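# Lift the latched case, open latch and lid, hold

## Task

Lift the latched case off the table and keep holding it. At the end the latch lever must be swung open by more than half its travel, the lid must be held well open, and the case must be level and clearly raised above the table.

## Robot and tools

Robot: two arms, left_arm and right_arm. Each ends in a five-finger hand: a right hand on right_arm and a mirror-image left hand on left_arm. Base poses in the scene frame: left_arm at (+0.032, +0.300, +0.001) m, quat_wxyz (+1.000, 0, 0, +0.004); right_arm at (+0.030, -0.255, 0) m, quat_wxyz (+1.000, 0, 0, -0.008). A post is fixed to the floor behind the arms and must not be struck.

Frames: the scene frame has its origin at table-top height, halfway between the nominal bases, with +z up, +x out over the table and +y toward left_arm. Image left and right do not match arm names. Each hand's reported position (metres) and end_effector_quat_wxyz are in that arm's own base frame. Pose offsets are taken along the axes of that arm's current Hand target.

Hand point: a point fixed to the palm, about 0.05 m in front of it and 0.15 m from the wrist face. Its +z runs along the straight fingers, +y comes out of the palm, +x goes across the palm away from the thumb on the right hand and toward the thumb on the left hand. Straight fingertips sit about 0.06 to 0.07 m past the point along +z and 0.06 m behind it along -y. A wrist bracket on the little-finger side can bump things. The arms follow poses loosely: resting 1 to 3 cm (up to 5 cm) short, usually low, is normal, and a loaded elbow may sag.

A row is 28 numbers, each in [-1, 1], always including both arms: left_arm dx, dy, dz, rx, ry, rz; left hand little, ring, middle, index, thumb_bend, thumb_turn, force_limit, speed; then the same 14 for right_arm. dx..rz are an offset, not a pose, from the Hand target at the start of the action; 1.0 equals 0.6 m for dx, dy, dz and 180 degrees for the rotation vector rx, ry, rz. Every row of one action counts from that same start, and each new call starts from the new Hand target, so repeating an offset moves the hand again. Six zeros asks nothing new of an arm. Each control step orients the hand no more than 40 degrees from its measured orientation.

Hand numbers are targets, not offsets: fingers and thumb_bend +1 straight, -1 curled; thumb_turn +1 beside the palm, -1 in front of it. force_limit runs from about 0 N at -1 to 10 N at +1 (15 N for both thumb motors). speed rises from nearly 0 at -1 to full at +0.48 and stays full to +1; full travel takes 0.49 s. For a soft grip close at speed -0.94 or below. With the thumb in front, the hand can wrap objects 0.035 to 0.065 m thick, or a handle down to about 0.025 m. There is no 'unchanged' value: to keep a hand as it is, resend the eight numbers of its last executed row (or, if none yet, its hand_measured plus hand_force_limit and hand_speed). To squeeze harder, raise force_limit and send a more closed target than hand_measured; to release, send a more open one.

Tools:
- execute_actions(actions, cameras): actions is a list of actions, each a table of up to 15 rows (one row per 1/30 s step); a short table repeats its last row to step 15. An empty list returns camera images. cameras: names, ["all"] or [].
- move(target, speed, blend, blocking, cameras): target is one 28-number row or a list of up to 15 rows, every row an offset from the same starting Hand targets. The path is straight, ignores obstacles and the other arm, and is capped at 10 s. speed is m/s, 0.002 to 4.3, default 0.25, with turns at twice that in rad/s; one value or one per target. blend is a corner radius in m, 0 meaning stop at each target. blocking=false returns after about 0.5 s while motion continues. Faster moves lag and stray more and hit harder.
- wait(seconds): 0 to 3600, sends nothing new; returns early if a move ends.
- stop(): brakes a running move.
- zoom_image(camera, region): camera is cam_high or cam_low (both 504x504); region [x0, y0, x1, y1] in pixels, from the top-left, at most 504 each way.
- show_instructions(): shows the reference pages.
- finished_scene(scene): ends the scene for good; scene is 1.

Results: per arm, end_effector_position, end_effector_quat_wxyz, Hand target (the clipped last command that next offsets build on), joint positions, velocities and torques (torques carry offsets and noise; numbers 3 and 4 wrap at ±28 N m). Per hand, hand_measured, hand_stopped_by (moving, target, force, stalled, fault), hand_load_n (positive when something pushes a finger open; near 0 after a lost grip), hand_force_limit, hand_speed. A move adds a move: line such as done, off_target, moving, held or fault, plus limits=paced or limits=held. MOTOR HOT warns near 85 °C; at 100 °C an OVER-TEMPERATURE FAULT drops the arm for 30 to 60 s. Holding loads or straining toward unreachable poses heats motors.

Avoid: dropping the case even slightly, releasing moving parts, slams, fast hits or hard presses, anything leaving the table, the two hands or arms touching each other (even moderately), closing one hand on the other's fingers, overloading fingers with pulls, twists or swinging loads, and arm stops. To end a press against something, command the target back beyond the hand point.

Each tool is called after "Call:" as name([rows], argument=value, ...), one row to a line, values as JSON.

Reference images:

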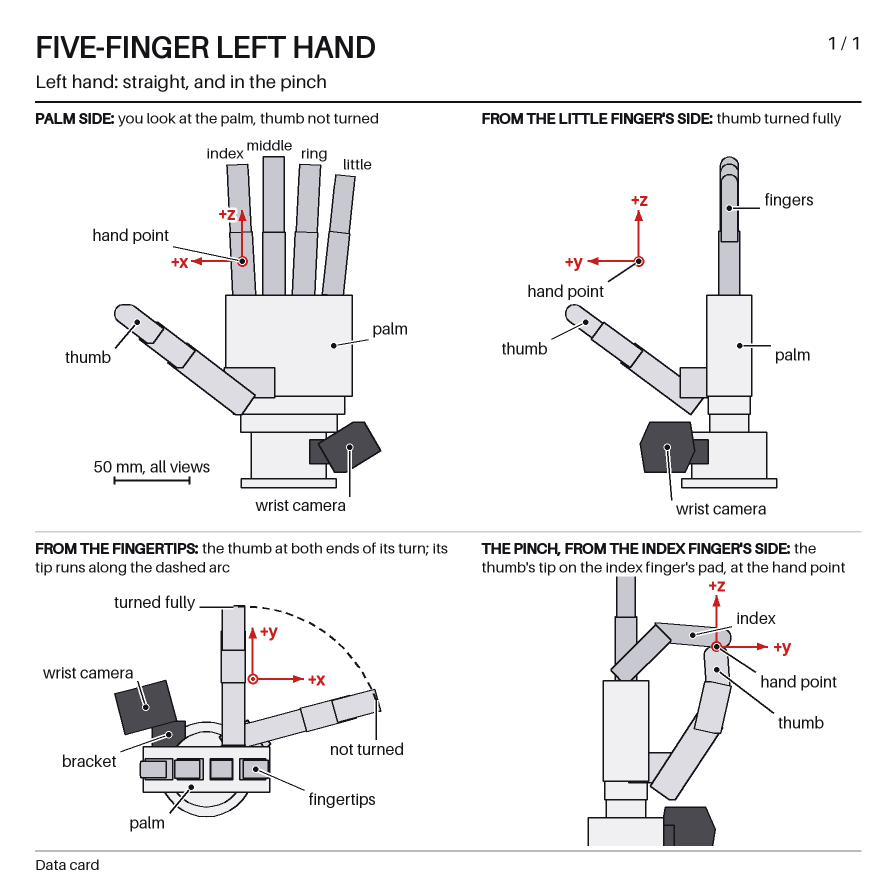

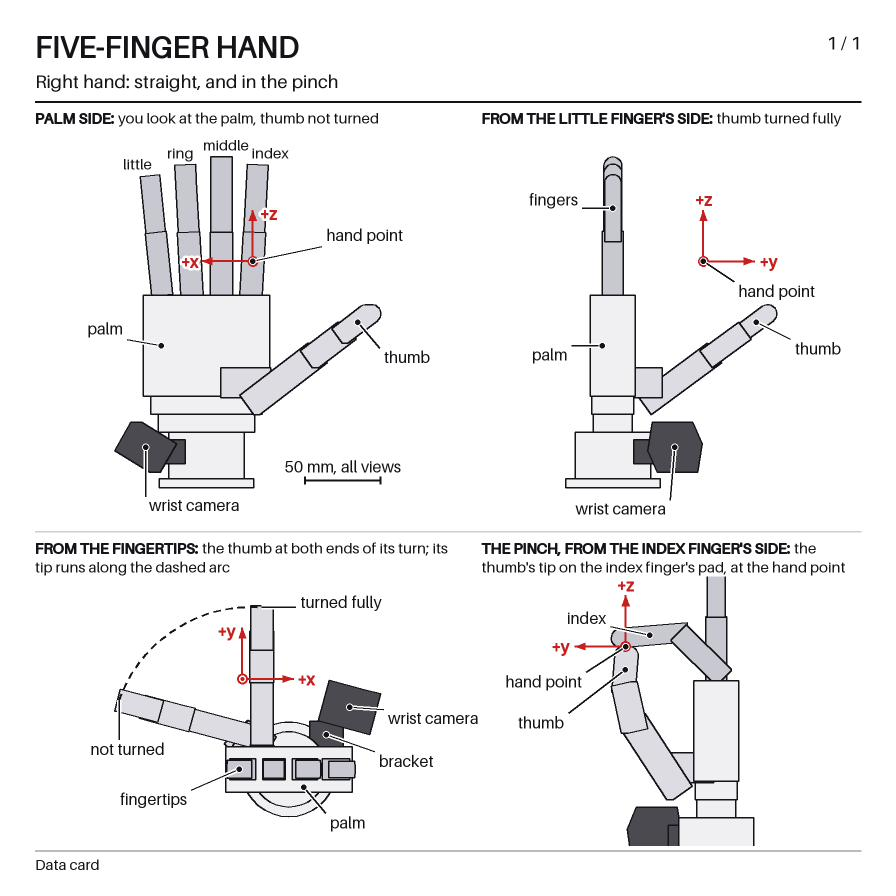

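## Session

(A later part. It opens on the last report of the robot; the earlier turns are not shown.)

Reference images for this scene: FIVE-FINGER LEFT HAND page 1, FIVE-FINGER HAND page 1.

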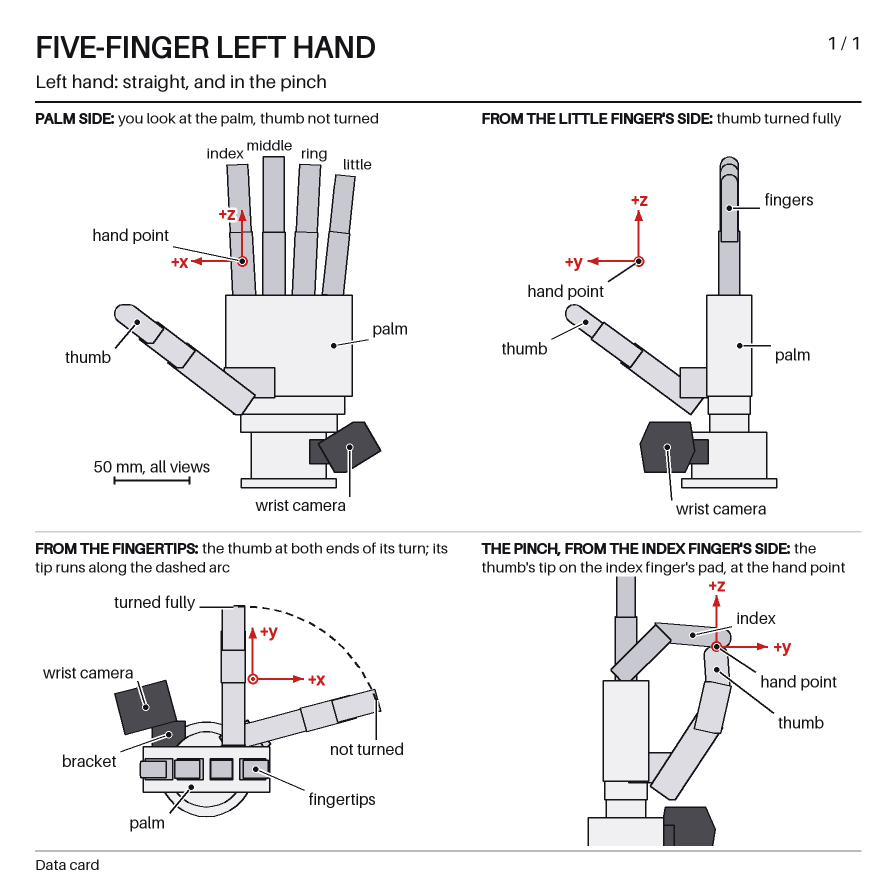

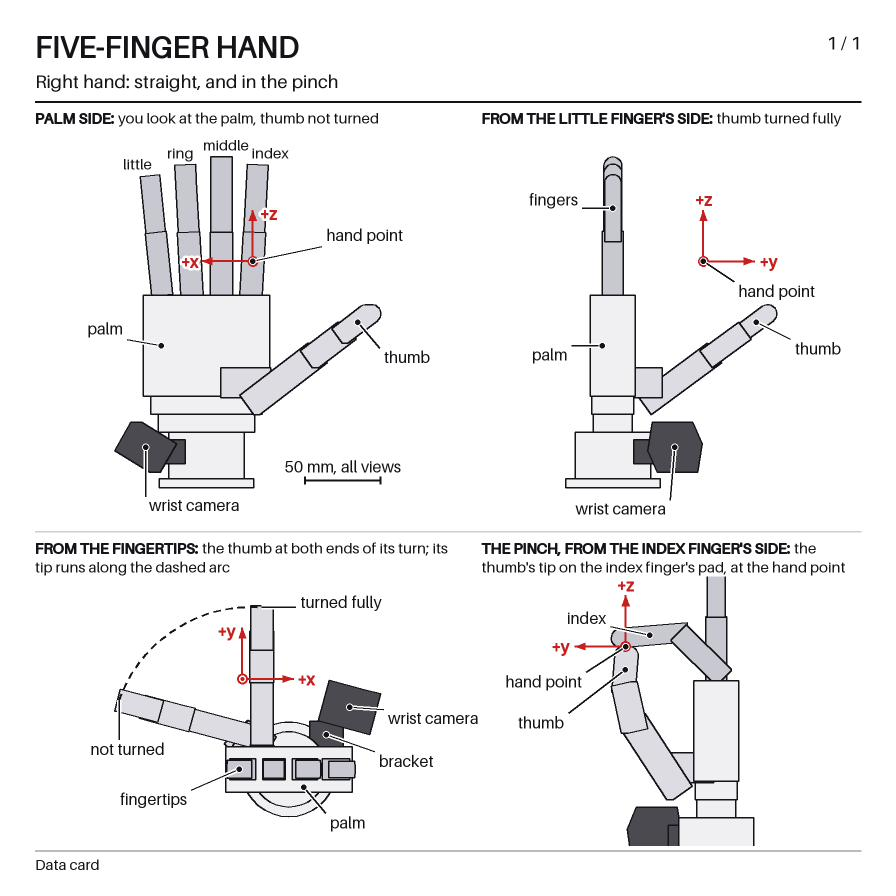

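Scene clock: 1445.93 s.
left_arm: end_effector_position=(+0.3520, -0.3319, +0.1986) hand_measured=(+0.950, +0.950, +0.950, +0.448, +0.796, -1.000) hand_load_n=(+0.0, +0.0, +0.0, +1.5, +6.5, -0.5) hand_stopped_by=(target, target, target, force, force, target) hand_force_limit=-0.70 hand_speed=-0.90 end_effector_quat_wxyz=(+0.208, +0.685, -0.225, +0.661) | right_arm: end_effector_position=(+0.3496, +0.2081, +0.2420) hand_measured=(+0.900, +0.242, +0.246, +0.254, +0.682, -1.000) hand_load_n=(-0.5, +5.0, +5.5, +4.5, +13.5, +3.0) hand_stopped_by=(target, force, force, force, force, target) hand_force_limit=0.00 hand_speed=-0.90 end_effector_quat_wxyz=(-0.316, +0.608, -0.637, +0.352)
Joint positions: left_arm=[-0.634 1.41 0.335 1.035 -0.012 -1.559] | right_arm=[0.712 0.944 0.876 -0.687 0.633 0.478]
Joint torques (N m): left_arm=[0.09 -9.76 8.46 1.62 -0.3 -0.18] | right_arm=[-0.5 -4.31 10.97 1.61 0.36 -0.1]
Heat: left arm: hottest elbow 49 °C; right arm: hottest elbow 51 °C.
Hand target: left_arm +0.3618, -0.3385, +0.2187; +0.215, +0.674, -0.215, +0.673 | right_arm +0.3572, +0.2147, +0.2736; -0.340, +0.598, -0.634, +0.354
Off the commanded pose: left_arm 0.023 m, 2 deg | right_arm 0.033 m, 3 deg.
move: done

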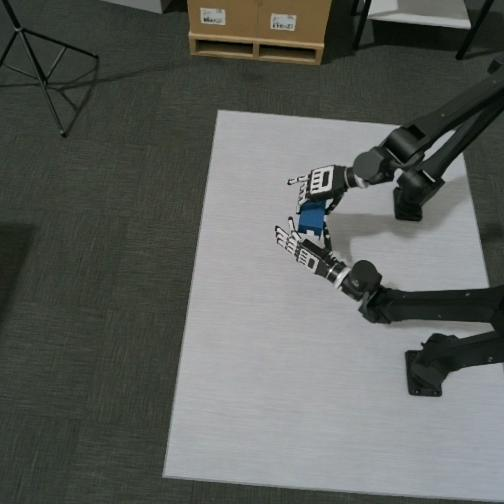

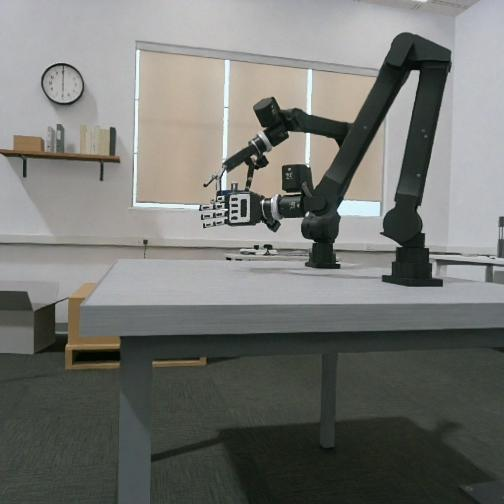

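Call:
move([
  [0,0,0,0,0,0,0.95,0.95,0.95,0.95,1,-1,-0.5,-0.6,0,0,0,0,0,0,0.9,-0.3,-0.3,-0.3,-0.3,-1,0.0,-0.9],
])

Scene clock: 1453.47 s.
left_arm: end_effector_position=(+0.3524, -0.3315, +0.1986) hand_measured=(+0.950, +0.950, +0.950, +0.950, +1.000, -1.000) hand_load_n=(+0.0, +0.5, +0.0, +0.0, +0.0, -0.5) hand_stopped_by=(target, target, target, target, target, target) hand_force_limit=-0.50 hand_speed=-0.60 end_effector_quat_wxyz=(+0.207, +0.685, -0.224, +0.661) | right_arm: end_effector_position=(+0.3495, +0.2084, +0.2420) hand_measured=(+0.900, +0.242, +0.246, +0.254, +0.682, -1.000) hand_load_n=(+0.0, +5.0, +5.5, +4.5, +13.5, +2.5) hand_stopped_by=(target, force, force, force, force, target) hand_force_limit=0.00 hand_speed=-0.90 end_effector_quat_wxyz=(-0.316, +0.609, -0.637, +0.351)
Joint positions: left_arm=[-0.634 1.41 0.335 1.035 -0.015 -1.559] | right_arm=[0.712 0.944 0.876 -0.687 0.631 0.478]
Joint torques (N m): left_arm=[0.09 -9.7 8.46 1.62 -0.17 -0.17] | right_arm=[-0.5 -4.31 10.96 1.62 0.41 -0.1]
Heat: left arm: hottest elbow 48 °C; right arm: hottest elbow 51 °C.
Hand target: left_arm +0.3617, -0.3385, +0.2187; +0.215, +0.674, -0.216, +0.673 | right_arm +0.3572, +0.2147, +0.2736; -0.340, +0.598, -0.634, +0.353
Off the commanded pose: left_arm 0.023 m, 2 deg | right_arm 0.033 m, 3 deg.
move: done

Call:
move([
  [0.002,-0.0175,-0.0095,0,0,0,0.95,0.95,0.95,0.95,1,-1,-0.5,-0.6,0,0,0,0,0,0,0.9,-0.3,-0.3,-0.3,-0.3,-1,0.0,-0.9],
], speed=0.06)

Scene clock: 1455.13 s.
left_arm: end_effector_position=(+0.3559, -0.3243, +0.2063) hand_measured=(+0.950, +0.950, +0.950, +0.950, +1.000, -1.000) hand_load_n=(+0.0, +0.0, +0.0, +0.0, +0.0, +0.0) hand_stopped_by=(target, target, target, target, target, target) hand_force_limit=-0.50 hand_speed=-0.60 end_effector_quat_wxyz=(+0.210, +0.680, -0.223, +0.666) | right_arm: end_effector_position=(+0.3495, +0.2084, +0.2420) hand_measured=(+0.900, +0.242, +0.246, +0.254, +0.682, -1.000) hand_load_n=(+0.0, +5.0, +5.5, +4.5, +13.5, +2.5) hand_stopped_by=(target, force, force, force, force, target) hand_force_limit=0.00 hand_speed=-0.90 end_effector_quat_wxyz=(-0.316, +0.609, -0.637, +0.351)
Joint positions: left_arm=[-0.605 1.39 0.335 1.03 0.017 -1.559] | right_arm=[0.712 0.944 0.876 -0.687 0.631 0.478]
Joint torques (N m): left_arm=[0.62 -9.47 7.62 1.58 0 -0.17] | right_arm=[-0.44 -4.31 10.96 1.59 0.41 -0.1]
Heat: left arm: hottest elbow 48 °C; right arm: hottest elbow 51 °C.
Hand target: left_arm +0.3632, -0.3266, +0.2199; +0.215, +0.674, -0.216, +0.673 | right_arm +0.3572, +0.2147, +0.2736; -0.340, +0.598, -0.634, +0.353
Off the commanded pose: left_arm 0.016 m, 2 deg | right_arm 0.033 m, 3 deg.
move: off_target (left_arm)

Call:
move([
  [-0.015,-0.003,-0.004,0,0,0,0.95,0.95,0.95,0.95,1,-1,-0.5,-0.6,0,0,0,0,0,0,0.9,-0.3,-0.3,-0.3,-0.3,-1,0.0,-0.9],
], speed=0.06)

Scene clock: 1456.53 s.
left_arm: end_effector_position=(+0.3567, -0.3243, +0.2029) hand_measured=(+0.950, +0.950, +0.950, +0.950, +1.000, -1.000) hand_load_n=(+0.0, +0.0, +0.0, +0.0, +0.0, -0.5) hand_stopped_by=(target, target, target, target, target, target) hand_force_limit=-0.50 hand_speed=-0.60 end_effector_quat_wxyz=(+0.211, +0.680, -0.224, +0.666) | right_arm: end_effector_position=(+0.3495, +0.2084, +0.2420) hand_measured=(+0.900, +0.242, +0.246, +0.254, +0.682, -1.000) hand_load_n=(+0.0, +4.5, +5.5, +4.5, +13.5, +3.0) hand_stopped_by=(target, force, force, force, force, target) hand_force_limit=0.00 hand_speed=-0.90 end_effector_quat_wxyz=(-0.316, +0.609, -0.637, +0.351)
Joint positions: left_arm=[-0.602 1.408 0.335 1.047 0.023 -1.559] | right_arm=[0.712 0.944 0.876 -0.687 0.631 0.478]
Joint torques (N m): left_arm=[0.85 -8.12 6.54 2.67 0.01 -0.17] | right_arm=[-0.44 -4.31 10.97 1.61 0.41 -0.1]
Heat: left arm: hottest elbow 48 °C; right arm: hottest elbow 51 °C.
Hand target: left_arm +0.3623, -0.3238, +0.2110; +0.215, +0.674, -0.216, +0.673 | right_arm +0.3572, +0.2147, +0.2736; -0.340, +0.598, -0.634, +0.353
Off the commanded pose: left_arm 0.010 m, 2 deg | right_arm 0.033 m, 3 deg.
move: done

Call:
move([
  [-0.014,-0.001,-0.007,0,0,0,0.95,0.95,0.95,0.95,1,-1,-0.5,-0.6,0,0,0,0,0,0,0.9,-0.3,-0.3,-0.3,-0.3,-1,0.0,-0.9],
], speed=0.06, cameras=["all"])

Call:
zoom_image(camera="cam_high", region=[280, 190, 340, 250])

Call:
zoom_image(camera="cam_low", region=[200, 175, 255, 230])

Scene clock: 1458.37 s.
left_arm: end_effector_position=(+0.3578, -0.3245, +0.2013) hand_measured=(+0.950, +0.950, +0.950, +0.950, +1.000, -1.000) hand_load_n=(+0.0, +0.0, +0.0, +0.0, +0.0, -0.5) hand_stopped_by=(target, target, target, target, target, target) hand_force_limit=-0.50 hand_speed=-0.60 end_effector_quat_wxyz=(+0.212, +0.675, -0.222, +0.671) | right_arm: end_effector_position=(+0.3495, +0.2084, +0.2420) hand_measured=(+0.900, +0.242, +0.246, +0.254, +0.682, -1.000) hand_load_n=(-0.5, +5.0, +5.5, +4.0, +13.5, +3.0) hand_stopped_by=(target, force, force, force, force, target) hand_force_limit=0.00 hand_speed=-0.90 end_effector_quat_wxyz=(-0.316, +0.609, -0.637, +0.351)
Joint positions: left_arm=[-0.6 1.438 0.335 1.092 0.025 -1.559] | right_arm=[0.712 0.944 0.876 -0.687 0.631 0.478]
Joint torques (N m): left_arm=[0.85 -8.35 5.07 2.65 0.01 -0.17] | right_arm=[-0.5 -4.31 10.96 1.62 0.42 -0.1]
Heat: left arm: hottest elbow 48 °C; right arm: hottest elbow 51 °C.
Hand target: left_arm +0.3591, -0.3209, +0.2024; +0.215, +0.674, -0.216, +0.673 | right_arm +0.3572, +0.2147, +0.2736; -0.340, +0.598, -0.634, +0.353
Off the commanded pose: left_arm 0.004 m, 1 deg | right_arm 0.033 m, 3 deg.
move: done

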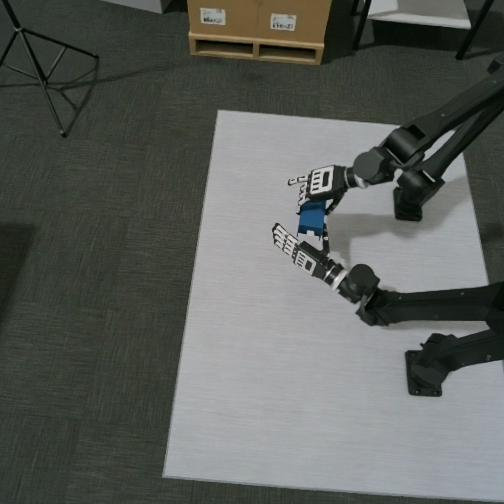

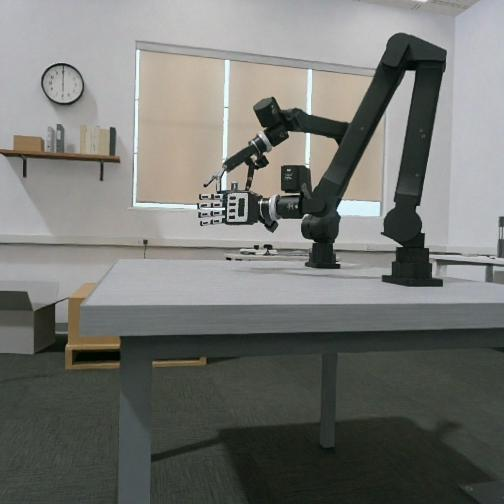

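Scaled by 8.400.

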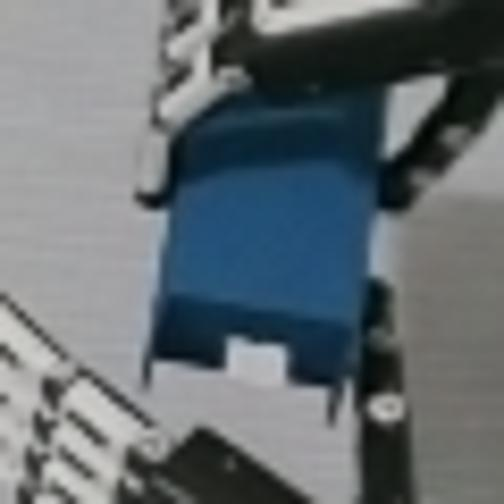

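Scaled by 9.164.

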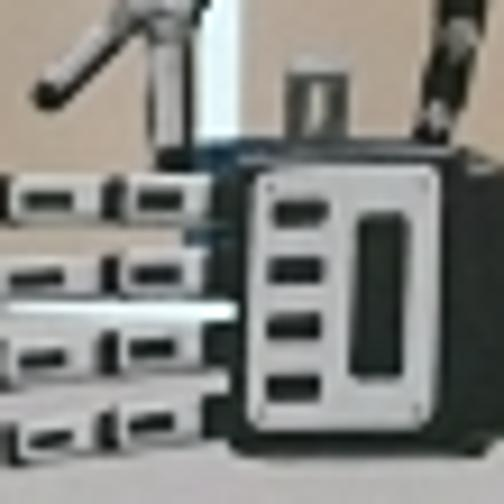

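Call:
move([
  [-0.010,0.001,-0.015,0,0,0,0.95,0.95,0.95,0.95,1,-1,-0.5,-0.6,0,0,0,0,0,0,0.9,-0.3,-0.3,-0.3,-0.3,-1,0.0,-0.9],
], speed=0.06)

Scene clock: 1460.87 s.
left_arm: end_effector_position=(+0.3505, -0.3195, +0.1964) hand_measured=(+0.950, +0.950, +0.950, +0.950, +1.000, -1.000) hand_load_n=(+0.0, +0.0, +0.0, +0.0, +0.0, +0.0) hand_stopped_by=(target, target, target, target, target, target) hand_force_limit=-0.50 hand_speed=-0.60 end_effector_quat_wxyz=(+0.213, +0.674, -0.222, +0.672) | right_arm: end_effector_position=(+0.3495, +0.2084, +0.2420) hand_measured=(+0.900, +0.242, +0.246, +0.254, +0.682, -1.000) hand_load_n=(+0.0, +5.0, +5.5, +4.0, +13.5, +2.5) hand_stopped_by=(target, force, force, force, force, target) hand_force_limit=0.00 hand_speed=-0.90 end_effector_quat_wxyz=(-0.316, +0.609, -0.637, +0.351)
Joint positions: left_arm=[-0.6 1.445 0.309 1.128 0.025 -1.559] | right_arm=[0.712 0.944 0.876 -0.687 0.631 0.478]
Joint torques (N m): left_arm=[0.79 -8.06 4.77 2.63 -0.05 -0.17] | right_arm=[-0.44 -4.25 10.97 1.61 0.41 -0.1]
Motor temperatures (°C): left_arm=[28 32 47 30 28 26] | right_arm=[28 32 51 27 28 29]
Heat: left arm: hottest elbow 47 °C; right arm: hottest elbow 51 °C.
Hand target: left_arm +0.3515, -0.3162, +0.1966; +0.215, +0.674, -0.216, +0.673 | right_arm +0.3572, +0.2147, +0.2736; -0.340, +0.598, -0.634, +0.353
Off the commanded pose: left_arm 0.003 m, 1 deg | right_arm 0.033 m, 3 deg.
move: done

Call:
move([
  [0,0,0,0,0,0,0.95,0.95,0.95,-0.1,0.1,-1,-0.7,-0.9,0,0,0,0,0,0,0.9,-0.3,-0.3,-0.3,-0.3,-1,0.0,-0.9],
], cameras=["all"])

Call:
zoom_image(camera="cam_high", region=[280, 190, 340, 250])

Call:
zoom_image(camera="cam_low", region=[200, 175, 255, 230])

Scene clock: 1464.53 s.
left_arm: end_effector_position=(+0.3494, -0.3203, +0.1964) hand_measured=(+0.950, +0.950, +0.950, +0.336, +0.728, -1.000) hand_load_n=(+0.0, +0.0, +0.0, +1.5, +4.5, +0.0) hand_stopped_by=(target, target, target, force, force, target) hand_force_limit=-0.70 hand_speed=-0.90 end_effector_quat_wxyz=(+0.215, +0.673, -0.224, +0.671) | right_arm: end_effector_position=(+0.3495, +0.2083, +0.2420) hand_measured=(+0.900, +0.242, +0.246, +0.254, +0.682, -1.000) hand_load_n=(+0.0, +4.5, +6.0, +4.5, +13.5, +3.0) hand_stopped_by=(target, force, force, force, force, target) hand_force_limit=0.00 hand_speed=-0.90 end_effector_quat_wxyz=(-0.316, +0.608, -0.637, +0.351)
Joint positions: left_arm=[-0.6 1.445 0.309 1.128 0.032 -1.559] | right_arm=[0.712 0.944 0.876 -0.687 0.631 0.478]
Joint torques (N m): left_arm=[0.73 -8 4.77 2.65 -0.35 -0.17] | right_arm=[-0.5 -4.31 10.97 1.61 0.4 -0.1]
Heat: left arm: hottest elbow 47 °C; right arm: hottest elbow 51 °C.
Hand target: left_arm +0.3515, -0.3162, +0.1966; +0.215, +0.674, -0.216, +0.673 | right_arm +0.3572, +0.2147, +0.2736; -0.340, +0.598, -0.634, +0.353
Off the commanded pose: left_arm 0.005 m, 1 deg | right_arm 0.033 m, 3 deg.
move: done

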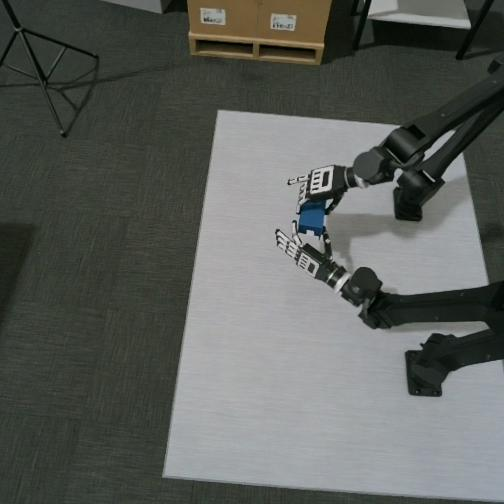

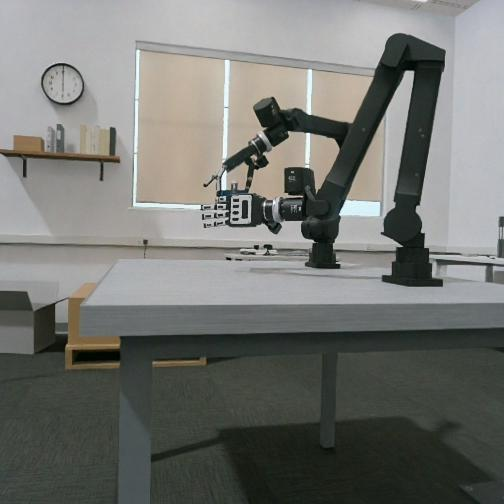

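Scaled by 8.400.

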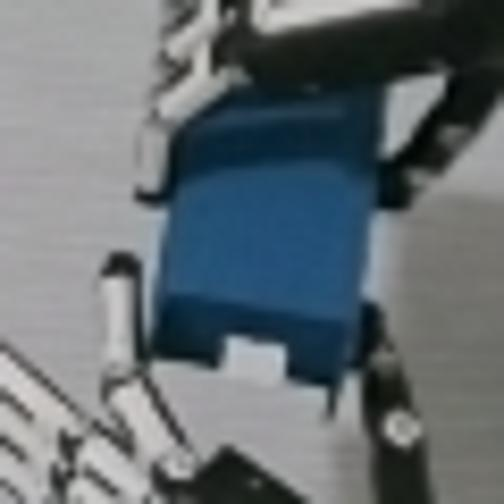

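Scaled by 9.164.

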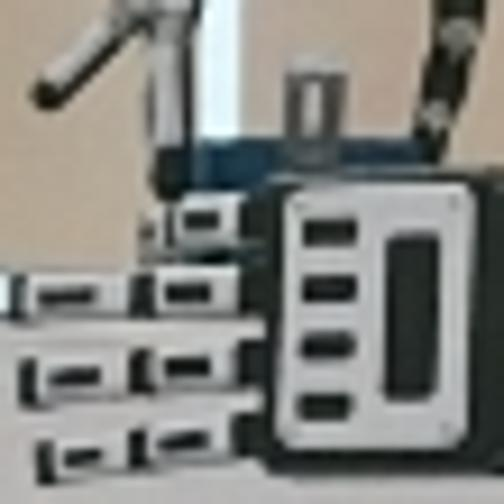

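Call:
move([
  [0,0,0,0,0,0,0.95,0.95,0.95,0.95,1,-1,-0.5,-0.6,0,0,0,0,0,0,0.9,-0.3,-0.3,-0.3,-0.3,-1,0.0,-0.9],
])

Scene clock: 1475.17 s.
left_arm: end_effector_position=(+0.3501, -0.3198, +0.1964) hand_measured=(+0.950, +0.950, +0.950, +0.950, +1.000, -1.000) hand_load_n=(+0.0, +0.0, -0.5, +0.0, +0.0, -0.5) hand_stopped_by=(target, target, target, target, target, target) hand_force_limit=-0.50 hand_speed=-0.60 end_effector_quat_wxyz=(+0.213, +0.674, -0.223, +0.671) | right_arm: end_effector_position=(+0.3495, +0.2084, +0.2420) hand_measured=(+0.900, +0.242, +0.246, +0.254, +0.682, -1.000) hand_load_n=(+0.0, +4.5, +5.5, +4.0, +13.5, +2.5) hand_stopped_by=(target, force, force, force, force, target) hand_force_limit=0.00 hand_speed=-0.90 end_effector_quat_wxyz=(-0.316, +0.609, -0.637, +0.351)
Joint positions: left_arm=[-0.6 1.445 0.309 1.128 0.028 -1.559] | right_arm=[0.712 0.944 0.876 -0.687 0.631 0.478]
Joint torques (N m): left_arm=[0.73 -8.06 4.77 2.65 -0.17 -0.17] | right_arm=[-0.5 -4.37 10.97 1.61 0.41 -0.1]
Heat: left arm: hottest elbow 46 °C; right arm: hottest elbow 52 °C.
Hand target: left_arm +0.3515, -0.3162, +0.1966; +0.215, +0.674, -0.216, +0.673 | right_arm +0.3572, +0.2147, +0.2736; -0.340, +0.598, -0.634, +0.353
Off the commanded pose: left_arm 0.004 m, 1 deg | right_arm 0.033 m, 3 deg.
move: done

Call:
move([
  [0.004,-0.018,0.0054,0,0,0,0.95,0.95,0.95,0.95,1,-1,-0.5,-0.6,0,0,0,0,0,0,0.9,-0.3,-0.3,-0.3,-0.3,-1,0.0,-0.9],
], speed=0.06)

Scene clock: 1476.60 s.
left_arm: end_effector_position=(+0.3574, -0.3094, +0.1964) hand_measured=(+0.950, +0.950, +0.950, +0.950, +1.000, -1.000) hand_load_n=(+0.0, +0.0, +0.0, +0.0, +0.0, -0.5) hand_stopped_by=(target, target, target, target, target, target) hand_force_limit=-0.50 hand_speed=-0.60 end_effector_quat_wxyz=(+0.211, +0.675, -0.221, +0.672) | right_arm: end_effector_position=(+0.3495, +0.2084, +0.2420) hand_measured=(+0.900, +0.242, +0.246, +0.254, +0.682, -1.000) hand_load_n=(+0.0, +4.5, +5.5, +4.0, +13.5, +3.0) hand_stopped_by=(target, force, force, force, force, target) hand_force_limit=0.00 hand_speed=-0.90 end_effector_quat_wxyz=(-0.316, +0.609, -0.637, +0.351)
Joint positions: left_arm=[-0.559 1.445 0.309 1.128 0.062 -1.559] | right_arm=[0.712 0.944 0.876 -0.687 0.631 0.478]
Joint torques (N m): left_arm=[0.5 -8.23 5.63 2.13 0.02 -0.17] | right_arm=[-0.5 -4.31 10.96 1.61 0.41 -0.1]
Heat: left arm: hottest elbow 46 °C; right arm: hottest elbow 52 °C.
Hand target: left_arm +0.3604, -0.3093, +0.1990; +0.215, +0.674, -0.216, +0.673 | right_arm +0.3572, +0.2147, +0.2736; -0.340, +0.598, -0.634, +0.353
Off the commanded pose: left_arm 0.004 m, 1 deg | right_arm 0.033 m, 3 deg.
move: done

Call:
move([
  [0.002,0.0105,0.005,0,0,0,0.95,0.95,0.95,0.95,1,-1,-0.5,-0.6,0,0,0,0,0,0,0.9,-0.3,-0.3,-0.3,-0.3,-1,0.0,-0.9],
], speed=0.06)

Scene clock: 1478.03 s.
left_arm: end_effector_position=(+0.3565, -0.3117, +0.1964) hand_measured=(+0.950, +0.950, +0.950, +0.950, +1.000, -1.000) hand_load_n=(+0.0, +0.0, +0.0, +0.0, +0.0, +0.0) hand_stopped_by=(target, target, target, target, target, target) hand_force_limit=-0.50 hand_speed=-0.60 end_effector_quat_wxyz=(+0.209, +0.675, -0.219, +0.673) | right_arm: end_effector_position=(+0.3495, +0.2084, +0.2420) hand_measured=(+0.900, +0.242, +0.246, +0.254, +0.682, -1.000) hand_load_n=(+0.0, +5.0, +5.5, +4.0, +13.5, +3.0) hand_stopped_by=(target, force, force, force, force, target) hand_force_limit=0.00 hand_speed=-0.90 end_effector_quat_wxyz=(-0.316, +0.609, -0.637, +0.351)
Joint positions: left_arm=[-0.572 1.445 0.309 1.128 0.043 -1.559] | right_arm=[0.712 0.944 0.876 -0.687 0.631 0.478]
Joint torques (N m): left_arm=[-0.32 -8.29 6.22 1.85 -0.16 -0.17] | right_arm=[-0.44 -4.31 10.97 1.61 0.41 -0.1]
Heat: left arm: hottest elbow 46 °C; right arm: hottest elbow 52 °C.
Hand target: left_arm +0.3592, -0.3162, +0.2002; +0.215, +0.674, -0.216, +0.673 | right_arm +0.3572, +0.2147, +0.2736; -0.340, +0.598, -0.634, +0.353
Off the commanded pose: left_arm 0.006 m, 1 deg | right_arm 0.033 m, 3 deg.
move: done

Call:
move([
  [0,0,0,0,0,0,0.95,0.95,0.95,-0.1,0.1,-1,-0.7,-0.9,0,0,0,0,0,0,0.9,-0.3,-0.3,-0.3,-0.3,-1,0.0,-0.9],
], cameras=["all"])

Call:
zoom_image(camera="cam_high", region=[280, 190, 340, 250])

Call:
zoom_image(camera="cam_low", region=[200, 175, 255, 230])

Scene clock: 1482.10 s.
left_arm: end_effector_position=(+0.3549, -0.3133, +0.1964) hand_measured=(+0.950, +0.950, +0.950, +0.206, +0.810, -1.000) hand_load_n=(+0.5, +0.0, +0.5, +3.5, +5.0, -0.5) hand_stopped_by=(target, target, target, force, force, target) hand_force_limit=-0.70 hand_speed=-0.90 end_effector_quat_wxyz=(+0.211, +0.674, -0.221, +0.672) | right_arm: end_effector_position=(+0.3498, +0.2076, +0.2422) hand_measured=(+0.900, +0.242, +0.246, +0.254, +0.682, -1.000) hand_load_n=(+0.0, +5.0, +6.0, +4.5, +13.0, +2.5) hand_stopped_by=(target, force, force, force, force, target) hand_force_limit=0.00 hand_speed=-0.90 end_effector_quat_wxyz=(-0.316, +0.608, -0.637, +0.353)
Joint positions: left_arm=[-0.575 1.445 0.309 1.128 0.046 -1.559] | right_arm=[0.712 0.944 0.876 -0.687 0.635 0.477]
Joint torques (N m): left_arm=[0.03 -8.23 6.2 1.85 -0.3 -0.17] | right_arm=[-0.44 -4.31 10.97 1.62 0.28 -0.1]
Heat: left arm: hottest elbow 45 °C; right arm: hottest elbow 52 °C.
Hand target: left_arm +0.3592, -0.3161, +0.2002; +0.215, +0.674, -0.216, +0.673 | right_arm +0.3572, +0.2147, +0.2736; -0.340, +0.598, -0.634, +0.354
Off the commanded pose: left_arm 0.006 m, 1 deg | right_arm 0.033 m, 3 deg.
move: done

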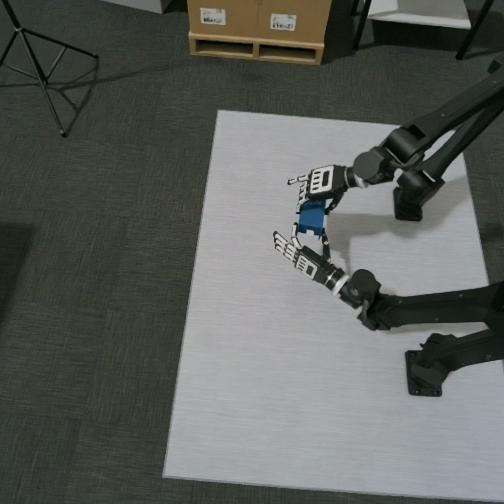

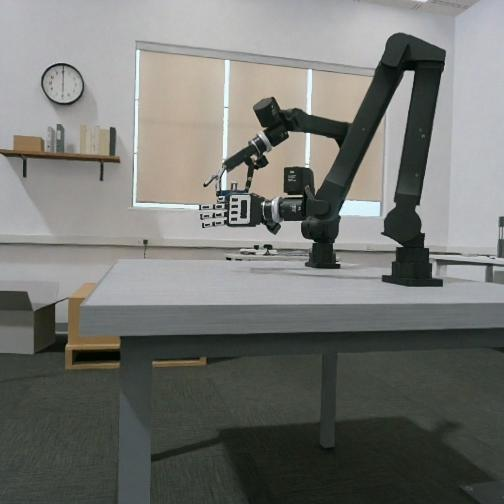

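Scaled by 8.400.

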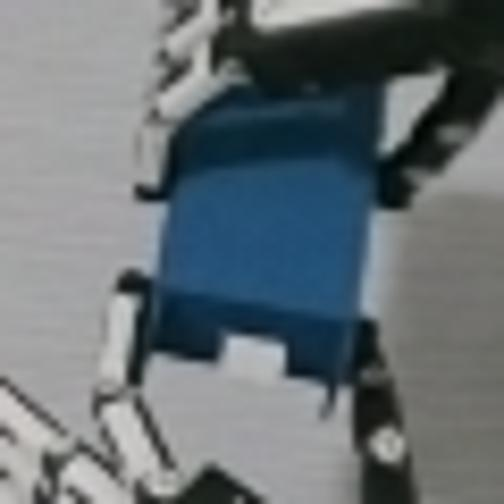

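Scaled by 9.164.

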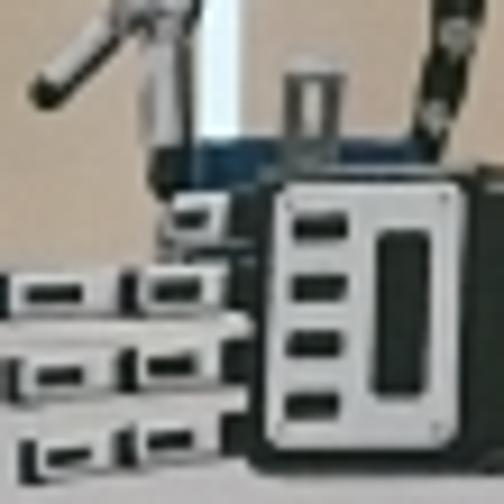

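Call:
move([
  [0,0,0,0,0,0,0.95,0.95,0.95,-0.2,0.0,-1,-0.25,-0.92,0,0,0,0,0,0,0.9,-0.3,-0.3,-0.3,-0.3,-1,0.0,-0.9],
])

Call:
move([
  [0,0,0,0,0,0,0.95,0.95,0.95,-0.3,-0.1,-1,0.1,-0.92,0,0,0,0,0,0,0.9,-0.3,-0.3,-0.3,-0.3,-1,0.0,-0.9],
], cameras=["all"])

Call:
zoom_image(camera="cam_high", region=[280, 190, 340, 250])

Call:
zoom_image(camera="cam_low", region=[200, 175, 255, 230])

Scene clock: 1484.57 s.
left_arm: end_effector_position=(+0.3549, -0.3133, +0.1964) hand_measured=(+0.950, +0.950, +0.950, +0.200, +0.810, -1.000) hand_load_n=(+0.0, +0.0, +0.0, +5.5, +6.0, -0.5) hand_stopped_by=(target, target, target, force, force, target) hand_force_limit=-0.25 hand_speed=-0.92 end_effector_quat_wxyz=(+0.211, +0.674, -0.221, +0.672) | right_arm: end_effector_position=(+0.3498, +0.2076, +0.2422) hand_measured=(+0.900, +0.242, +0.246, +0.254, +0.682, -1.000) hand_load_n=(+0.0, +5.0, +5.5, +4.5, +13.5, +3.0) hand_stopped_by=(target, force, force, force, force, target) hand_force_limit=0.00 hand_speed=-0.90 end_effector_quat_wxyz=(-0.316, +0.608, -0.637, +0.353)
Joint positions: left_arm=[-0.575 1.445 0.309 1.128 0.046 -1.559] | right_arm=[0.712 0.944 0.876 -0.687 0.635 0.477]
Joint torques (N m): left_arm=[-0.03 -8.29 6.22 1.85 -0.29 -0.17] | right_arm=[-0.5 -4.31 10.97 1.61 0.28 -0.09]
Heat: left arm: hottest elbow 45 °C; right arm: hottest elbow 52 °C.
Hand target: left_arm +0.3592, -0.3162, +0.2002; +0.215, +0.674, -0.216, +0.673 | right_arm +0.3573, +0.2147, +0.2736; -0.340, +0.598, -0.634, +0.354
Off the commanded pose: left_arm 0.006 m, 1 deg | right_arm 0.033 m, 3 deg.
move: done

Scene clock: 1485.07 s.
left_arm: end_effector_position=(+0.3550, -0.3132, +0.1964) hand_measured=(+0.950, +0.950, +0.950, +0.194, +0.806, -1.000) hand_load_n=(+0.0, +0.0, +0.0, +8.0, +8.0, -1.0) hand_stopped_by=(target, target, target, force, force, target) hand_force_limit=0.10 hand_speed=-0.92 end_effector_quat_wxyz=(+0.211, +0.675, -0.221, +0.672) | right_arm: end_effector_position=(+0.3498, +0.2075, +0.2421) hand_measured=(+0.900, +0.242, +0.246, +0.254, +0.682, -1.000) hand_load_n=(+0.0, +5.0, +6.0, +4.0, +13.5, +2.5) hand_stopped_by=(target, force, force, force, force, target) hand_force_limit=0.00 hand_speed=-0.90 end_effector_quat_wxyz=(-0.316, +0.608, -0.637, +0.353)
Joint positions: left_arm=[-0.575 1.445 0.309 1.128 0.046 -1.559] | right_arm=[0.712 0.944 0.876 -0.687 0.635 0.477]
Joint torques (N m): left_arm=[-0.03 -8.23 6.22 1.85 -0.28 -0.17] | right_arm=[-0.5 -4.31 10.97 1.61 0.28 -0.09]
Heat: left arm: hottest elbow 45 °C; right arm: hottest elbow 52 °C.
Hand target: left_arm +0.3592, -0.3161, +0.2002; +0.215, +0.674, -0.216, +0.673 | right_arm +0.3572, +0.2147, +0.2736; -0.340, +0.598, -0.634, +0.354
Off the commanded pose: left_arm 0.006 m, 1 deg | right_arm 0.033 m, 3 deg.
move: done

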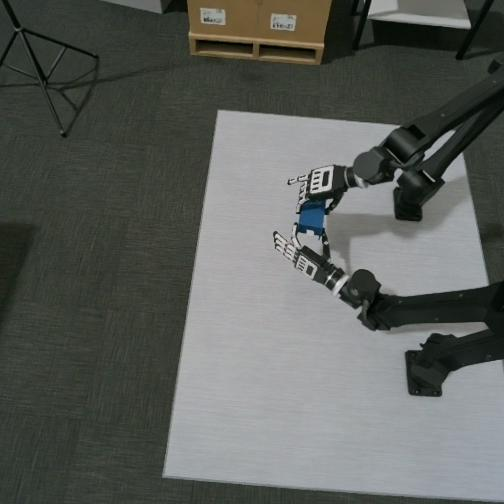

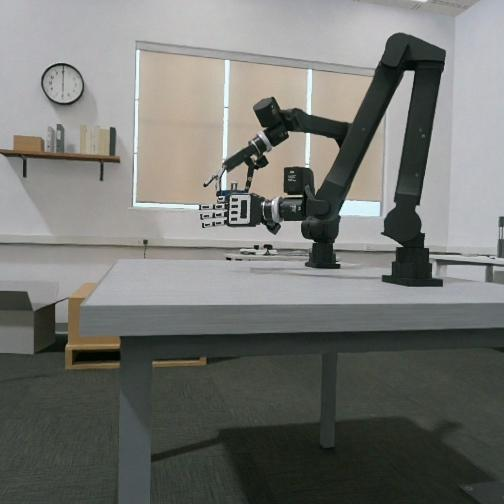

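Scaled by 8.400.

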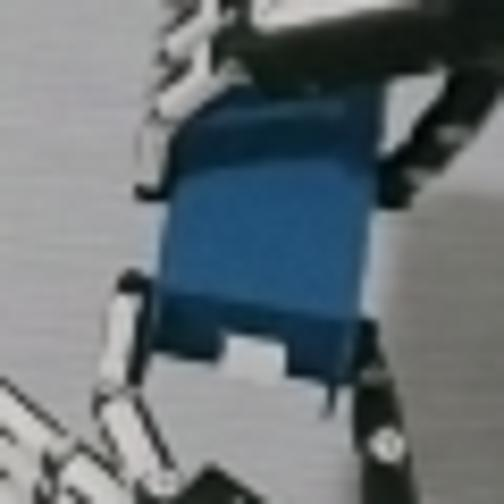

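Scaled by 9.164.

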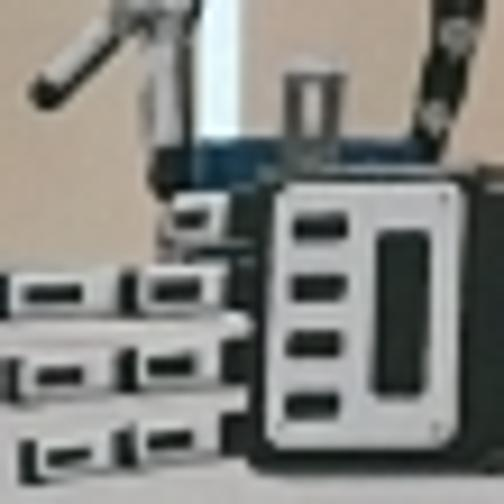

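Call:
move([
  [0,0,0,0,0,0,0.95,0.95,0.95,-0.3,-0.1,-1,0.1,-0.92,0.0115,-0.0228,-0.0143,0.0016,-0.0288,0.0475,0.9,-0.3,-0.3,-0.3,-0.3,-1,0.0,-0.9],
], speed=0.05, cameras=["all"])

Call:
zoom_image(camera="cam_high", region=[280, 190, 340, 250])

Call:
zoom_image(camera="cam_low", region=[200, 175, 255, 230])

Scene clock: 1494.20 s.
left_arm: end_effector_position=(+0.3552, -0.3131, +0.1969) hand_measured=(+0.950, +0.950, +0.950, +0.194, +0.808, -1.000) hand_load_n=(+0.0, +0.0, +0.0, +8.0, +8.5, +0.0) hand_stopped_by=(target, target, target, force, force, target) hand_force_limit=0.10 hand_speed=-0.92 end_effector_quat_wxyz=(+0.214, +0.676, -0.217, +0.671) | right_arm: end_effector_position=(+0.3510, +0.2054, +0.2681) hand_measured=(+0.900, +0.242, +0.246, +0.254, +0.682, -1.000) hand_load_n=(+0.0, +3.0, +5.5, +5.0, +13.5, +5.0) hand_stopped_by=(target, force, force, force, force, target) hand_force_limit=0.00 hand_speed=-0.90 end_effector_quat_wxyz=(+0.370, -0.581, +0.659, -0.301)
Joint positions: left_arm=[-0.576 1.445 0.309 1.128 0.043 -1.567] | right_arm=[0.632 0.875 0.876 -0.665 0.488 0.517]
Joint torques (N m): left_arm=[0.09 -8.29 6.22 1.85 -0.16 -0.08] | right_arm=[-0.85 -4.19 8.85 2.73 0.22 0.11]
Heat: left arm: hottest elbow 45 °C; right arm: hottest elbow 52 °C.
Hand target: left_arm +0.3592, -0.3161, +0.2002; +0.215, +0.674, -0.216, +0.673 | right_arm +0.3565, +0.2078, +0.2897; +0.396, -0.563, +0.660, -0.301
Off the commanded pose: left_arm 0.006 m, 0 deg | right_arm 0.022 m, 4 deg.
move: off_target (right_arm)

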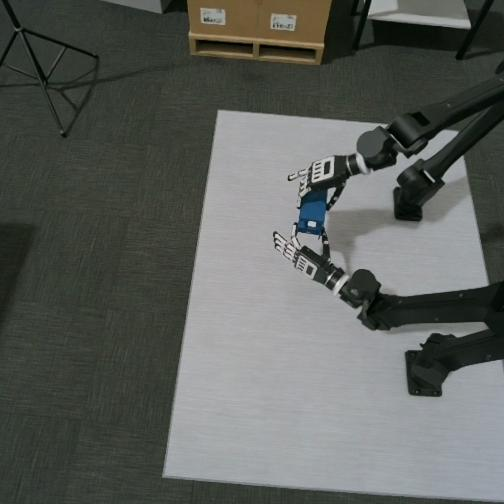

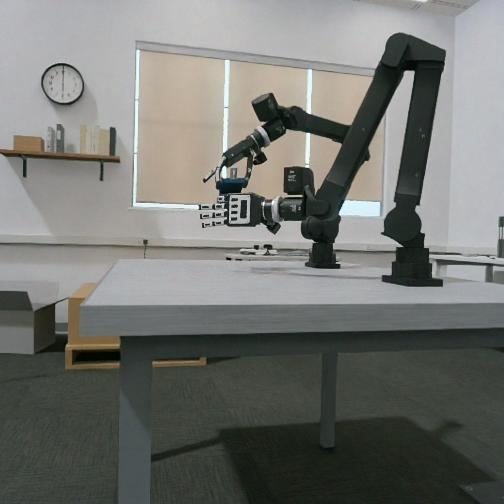

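Scaled by 8.400.

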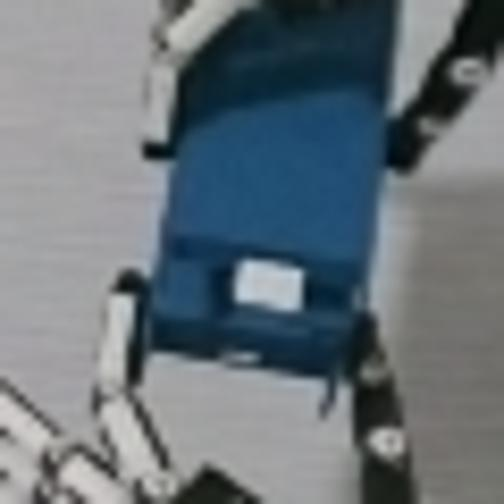

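Scaled by 9.164.

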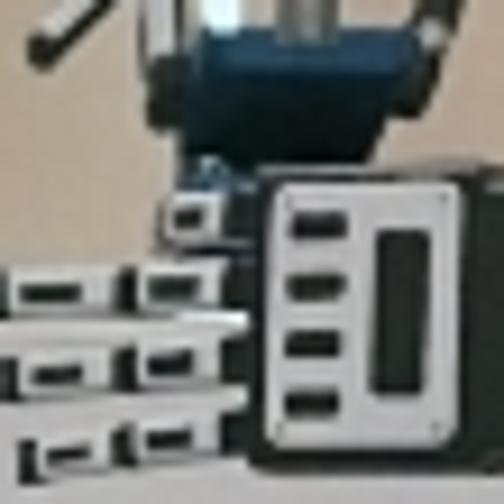

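Call:
zoom_image(camera="cam_high", region=[280, 140, 380, 240])

Call:
zoom_image(camera="cam_low", region=[195, 130, 275, 210])

Scaled by 5.040.

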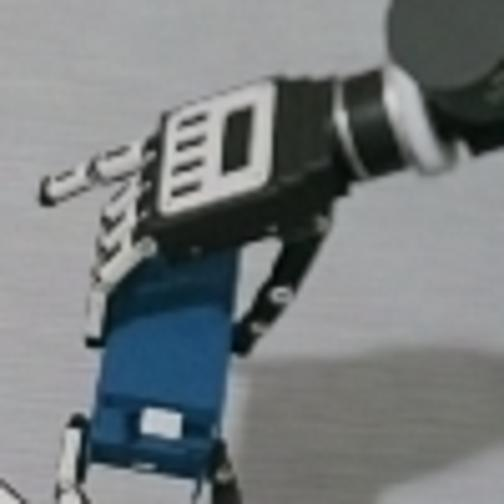

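Scaled by 6.300.

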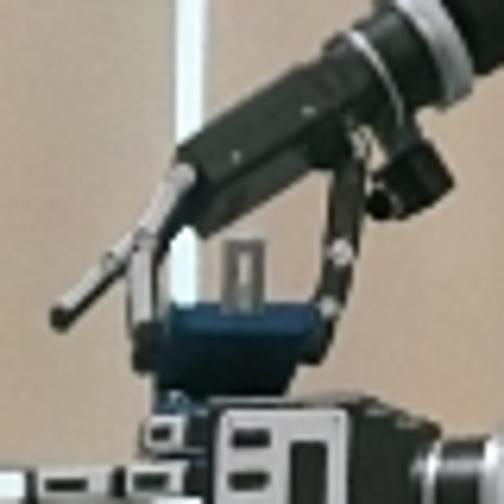

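Call:
move([
  [0,0,0,0,0,0,0.95,0.95,0.95,-0.3,-0.1,-1,0.1,-0.92,0.0227,-0.0112,-0.0095,0.0016,-0.0288,0.0475,0.9,-0.3,-0.3,-0.3,-0.3,-1,0.0,-0.9],
], speed=0.05, cameras=["all"])

Call:
zoom_image(camera="cam_high", region=[270, 160, 350, 240])

Call:
zoom_image(camera="cam_low", region=[195, 140, 275, 220])

Scene clock: 1507.80 s.
left_arm: end_effector_position=(+0.3550, -0.3133, +0.1969) hand_measured=(+0.950, +0.950, +0.950, +0.194, +0.808, -1.000) hand_load_n=(+0.0, +0.0, +0.0, +7.5, +7.0, +0.0) hand_stopped_by=(target, target, target, force, force, target) hand_force_limit=0.10 hand_speed=-0.92 end_effector_quat_wxyz=(+0.214, +0.676, -0.217, +0.671) | right_arm: end_effector_position=(+0.3505, +0.1950, +0.2815) hand_measured=(+0.900, +0.242, +0.246, +0.254, +0.682, -1.000) hand_load_n=(+0.0, +4.5, +5.5, +4.0, +13.5, +3.5) hand_stopped_by=(target, force, force, force, force, target) hand_force_limit=0.00 hand_speed=-0.90 end_effector_quat_wxyz=(+0.430, -0.541, +0.680, -0.245)
Joint positions: left_arm=[-0.576 1.445 0.309 1.128 0.044 -1.568] | right_arm=[0.517 0.791 0.82 -0.595 0.31 0.573]
Joint torques (N m): left_arm=[0.09 -8.29 6.22 1.85 -0.21 -0.08] | right_arm=[-1.14 -3.43 7.99 2.82 0.24 0.14]
Heat: left arm: hottest elbow 44 °C; right arm: hottest elbow 51 °C.
Hand target: left_arm +0.3592, -0.3162, +0.2002; +0.215, +0.674, -0.216, +0.673 | right_arm +0.3543, +0.1928, +0.2956; +0.448, -0.525, +0.681, -0.247
Off the commanded pose: left_arm 0.006 m, 0 deg | right_arm 0.015 m, 3 deg.
move: off_target (right_arm)

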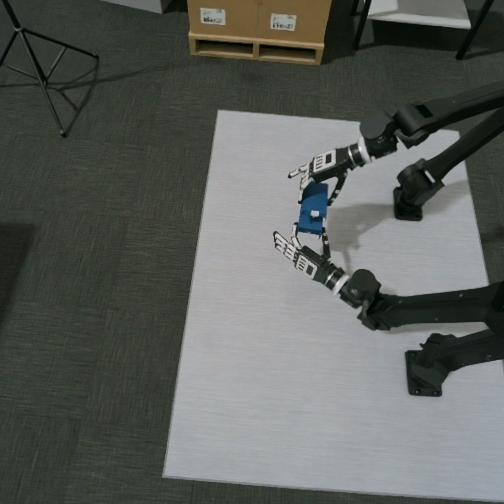

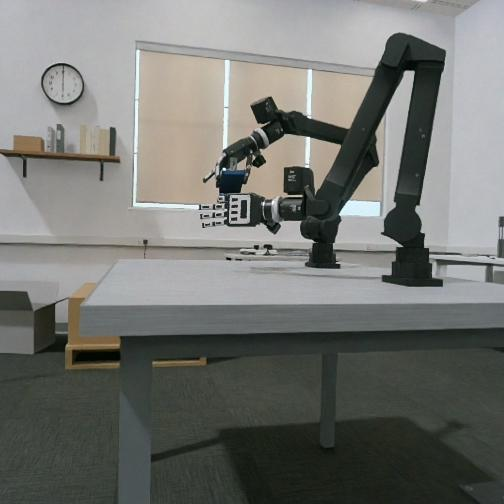

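Scaled by 6.300.

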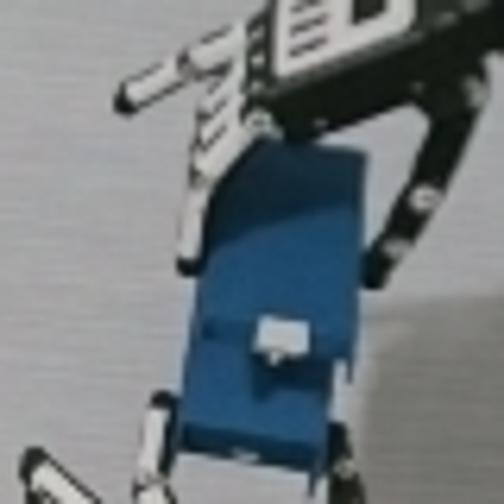

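Scaled by 6.300.

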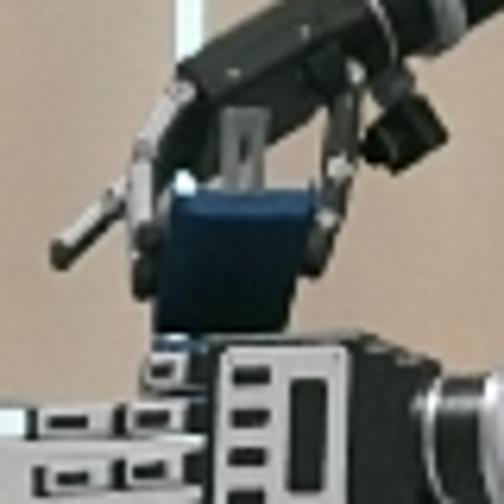

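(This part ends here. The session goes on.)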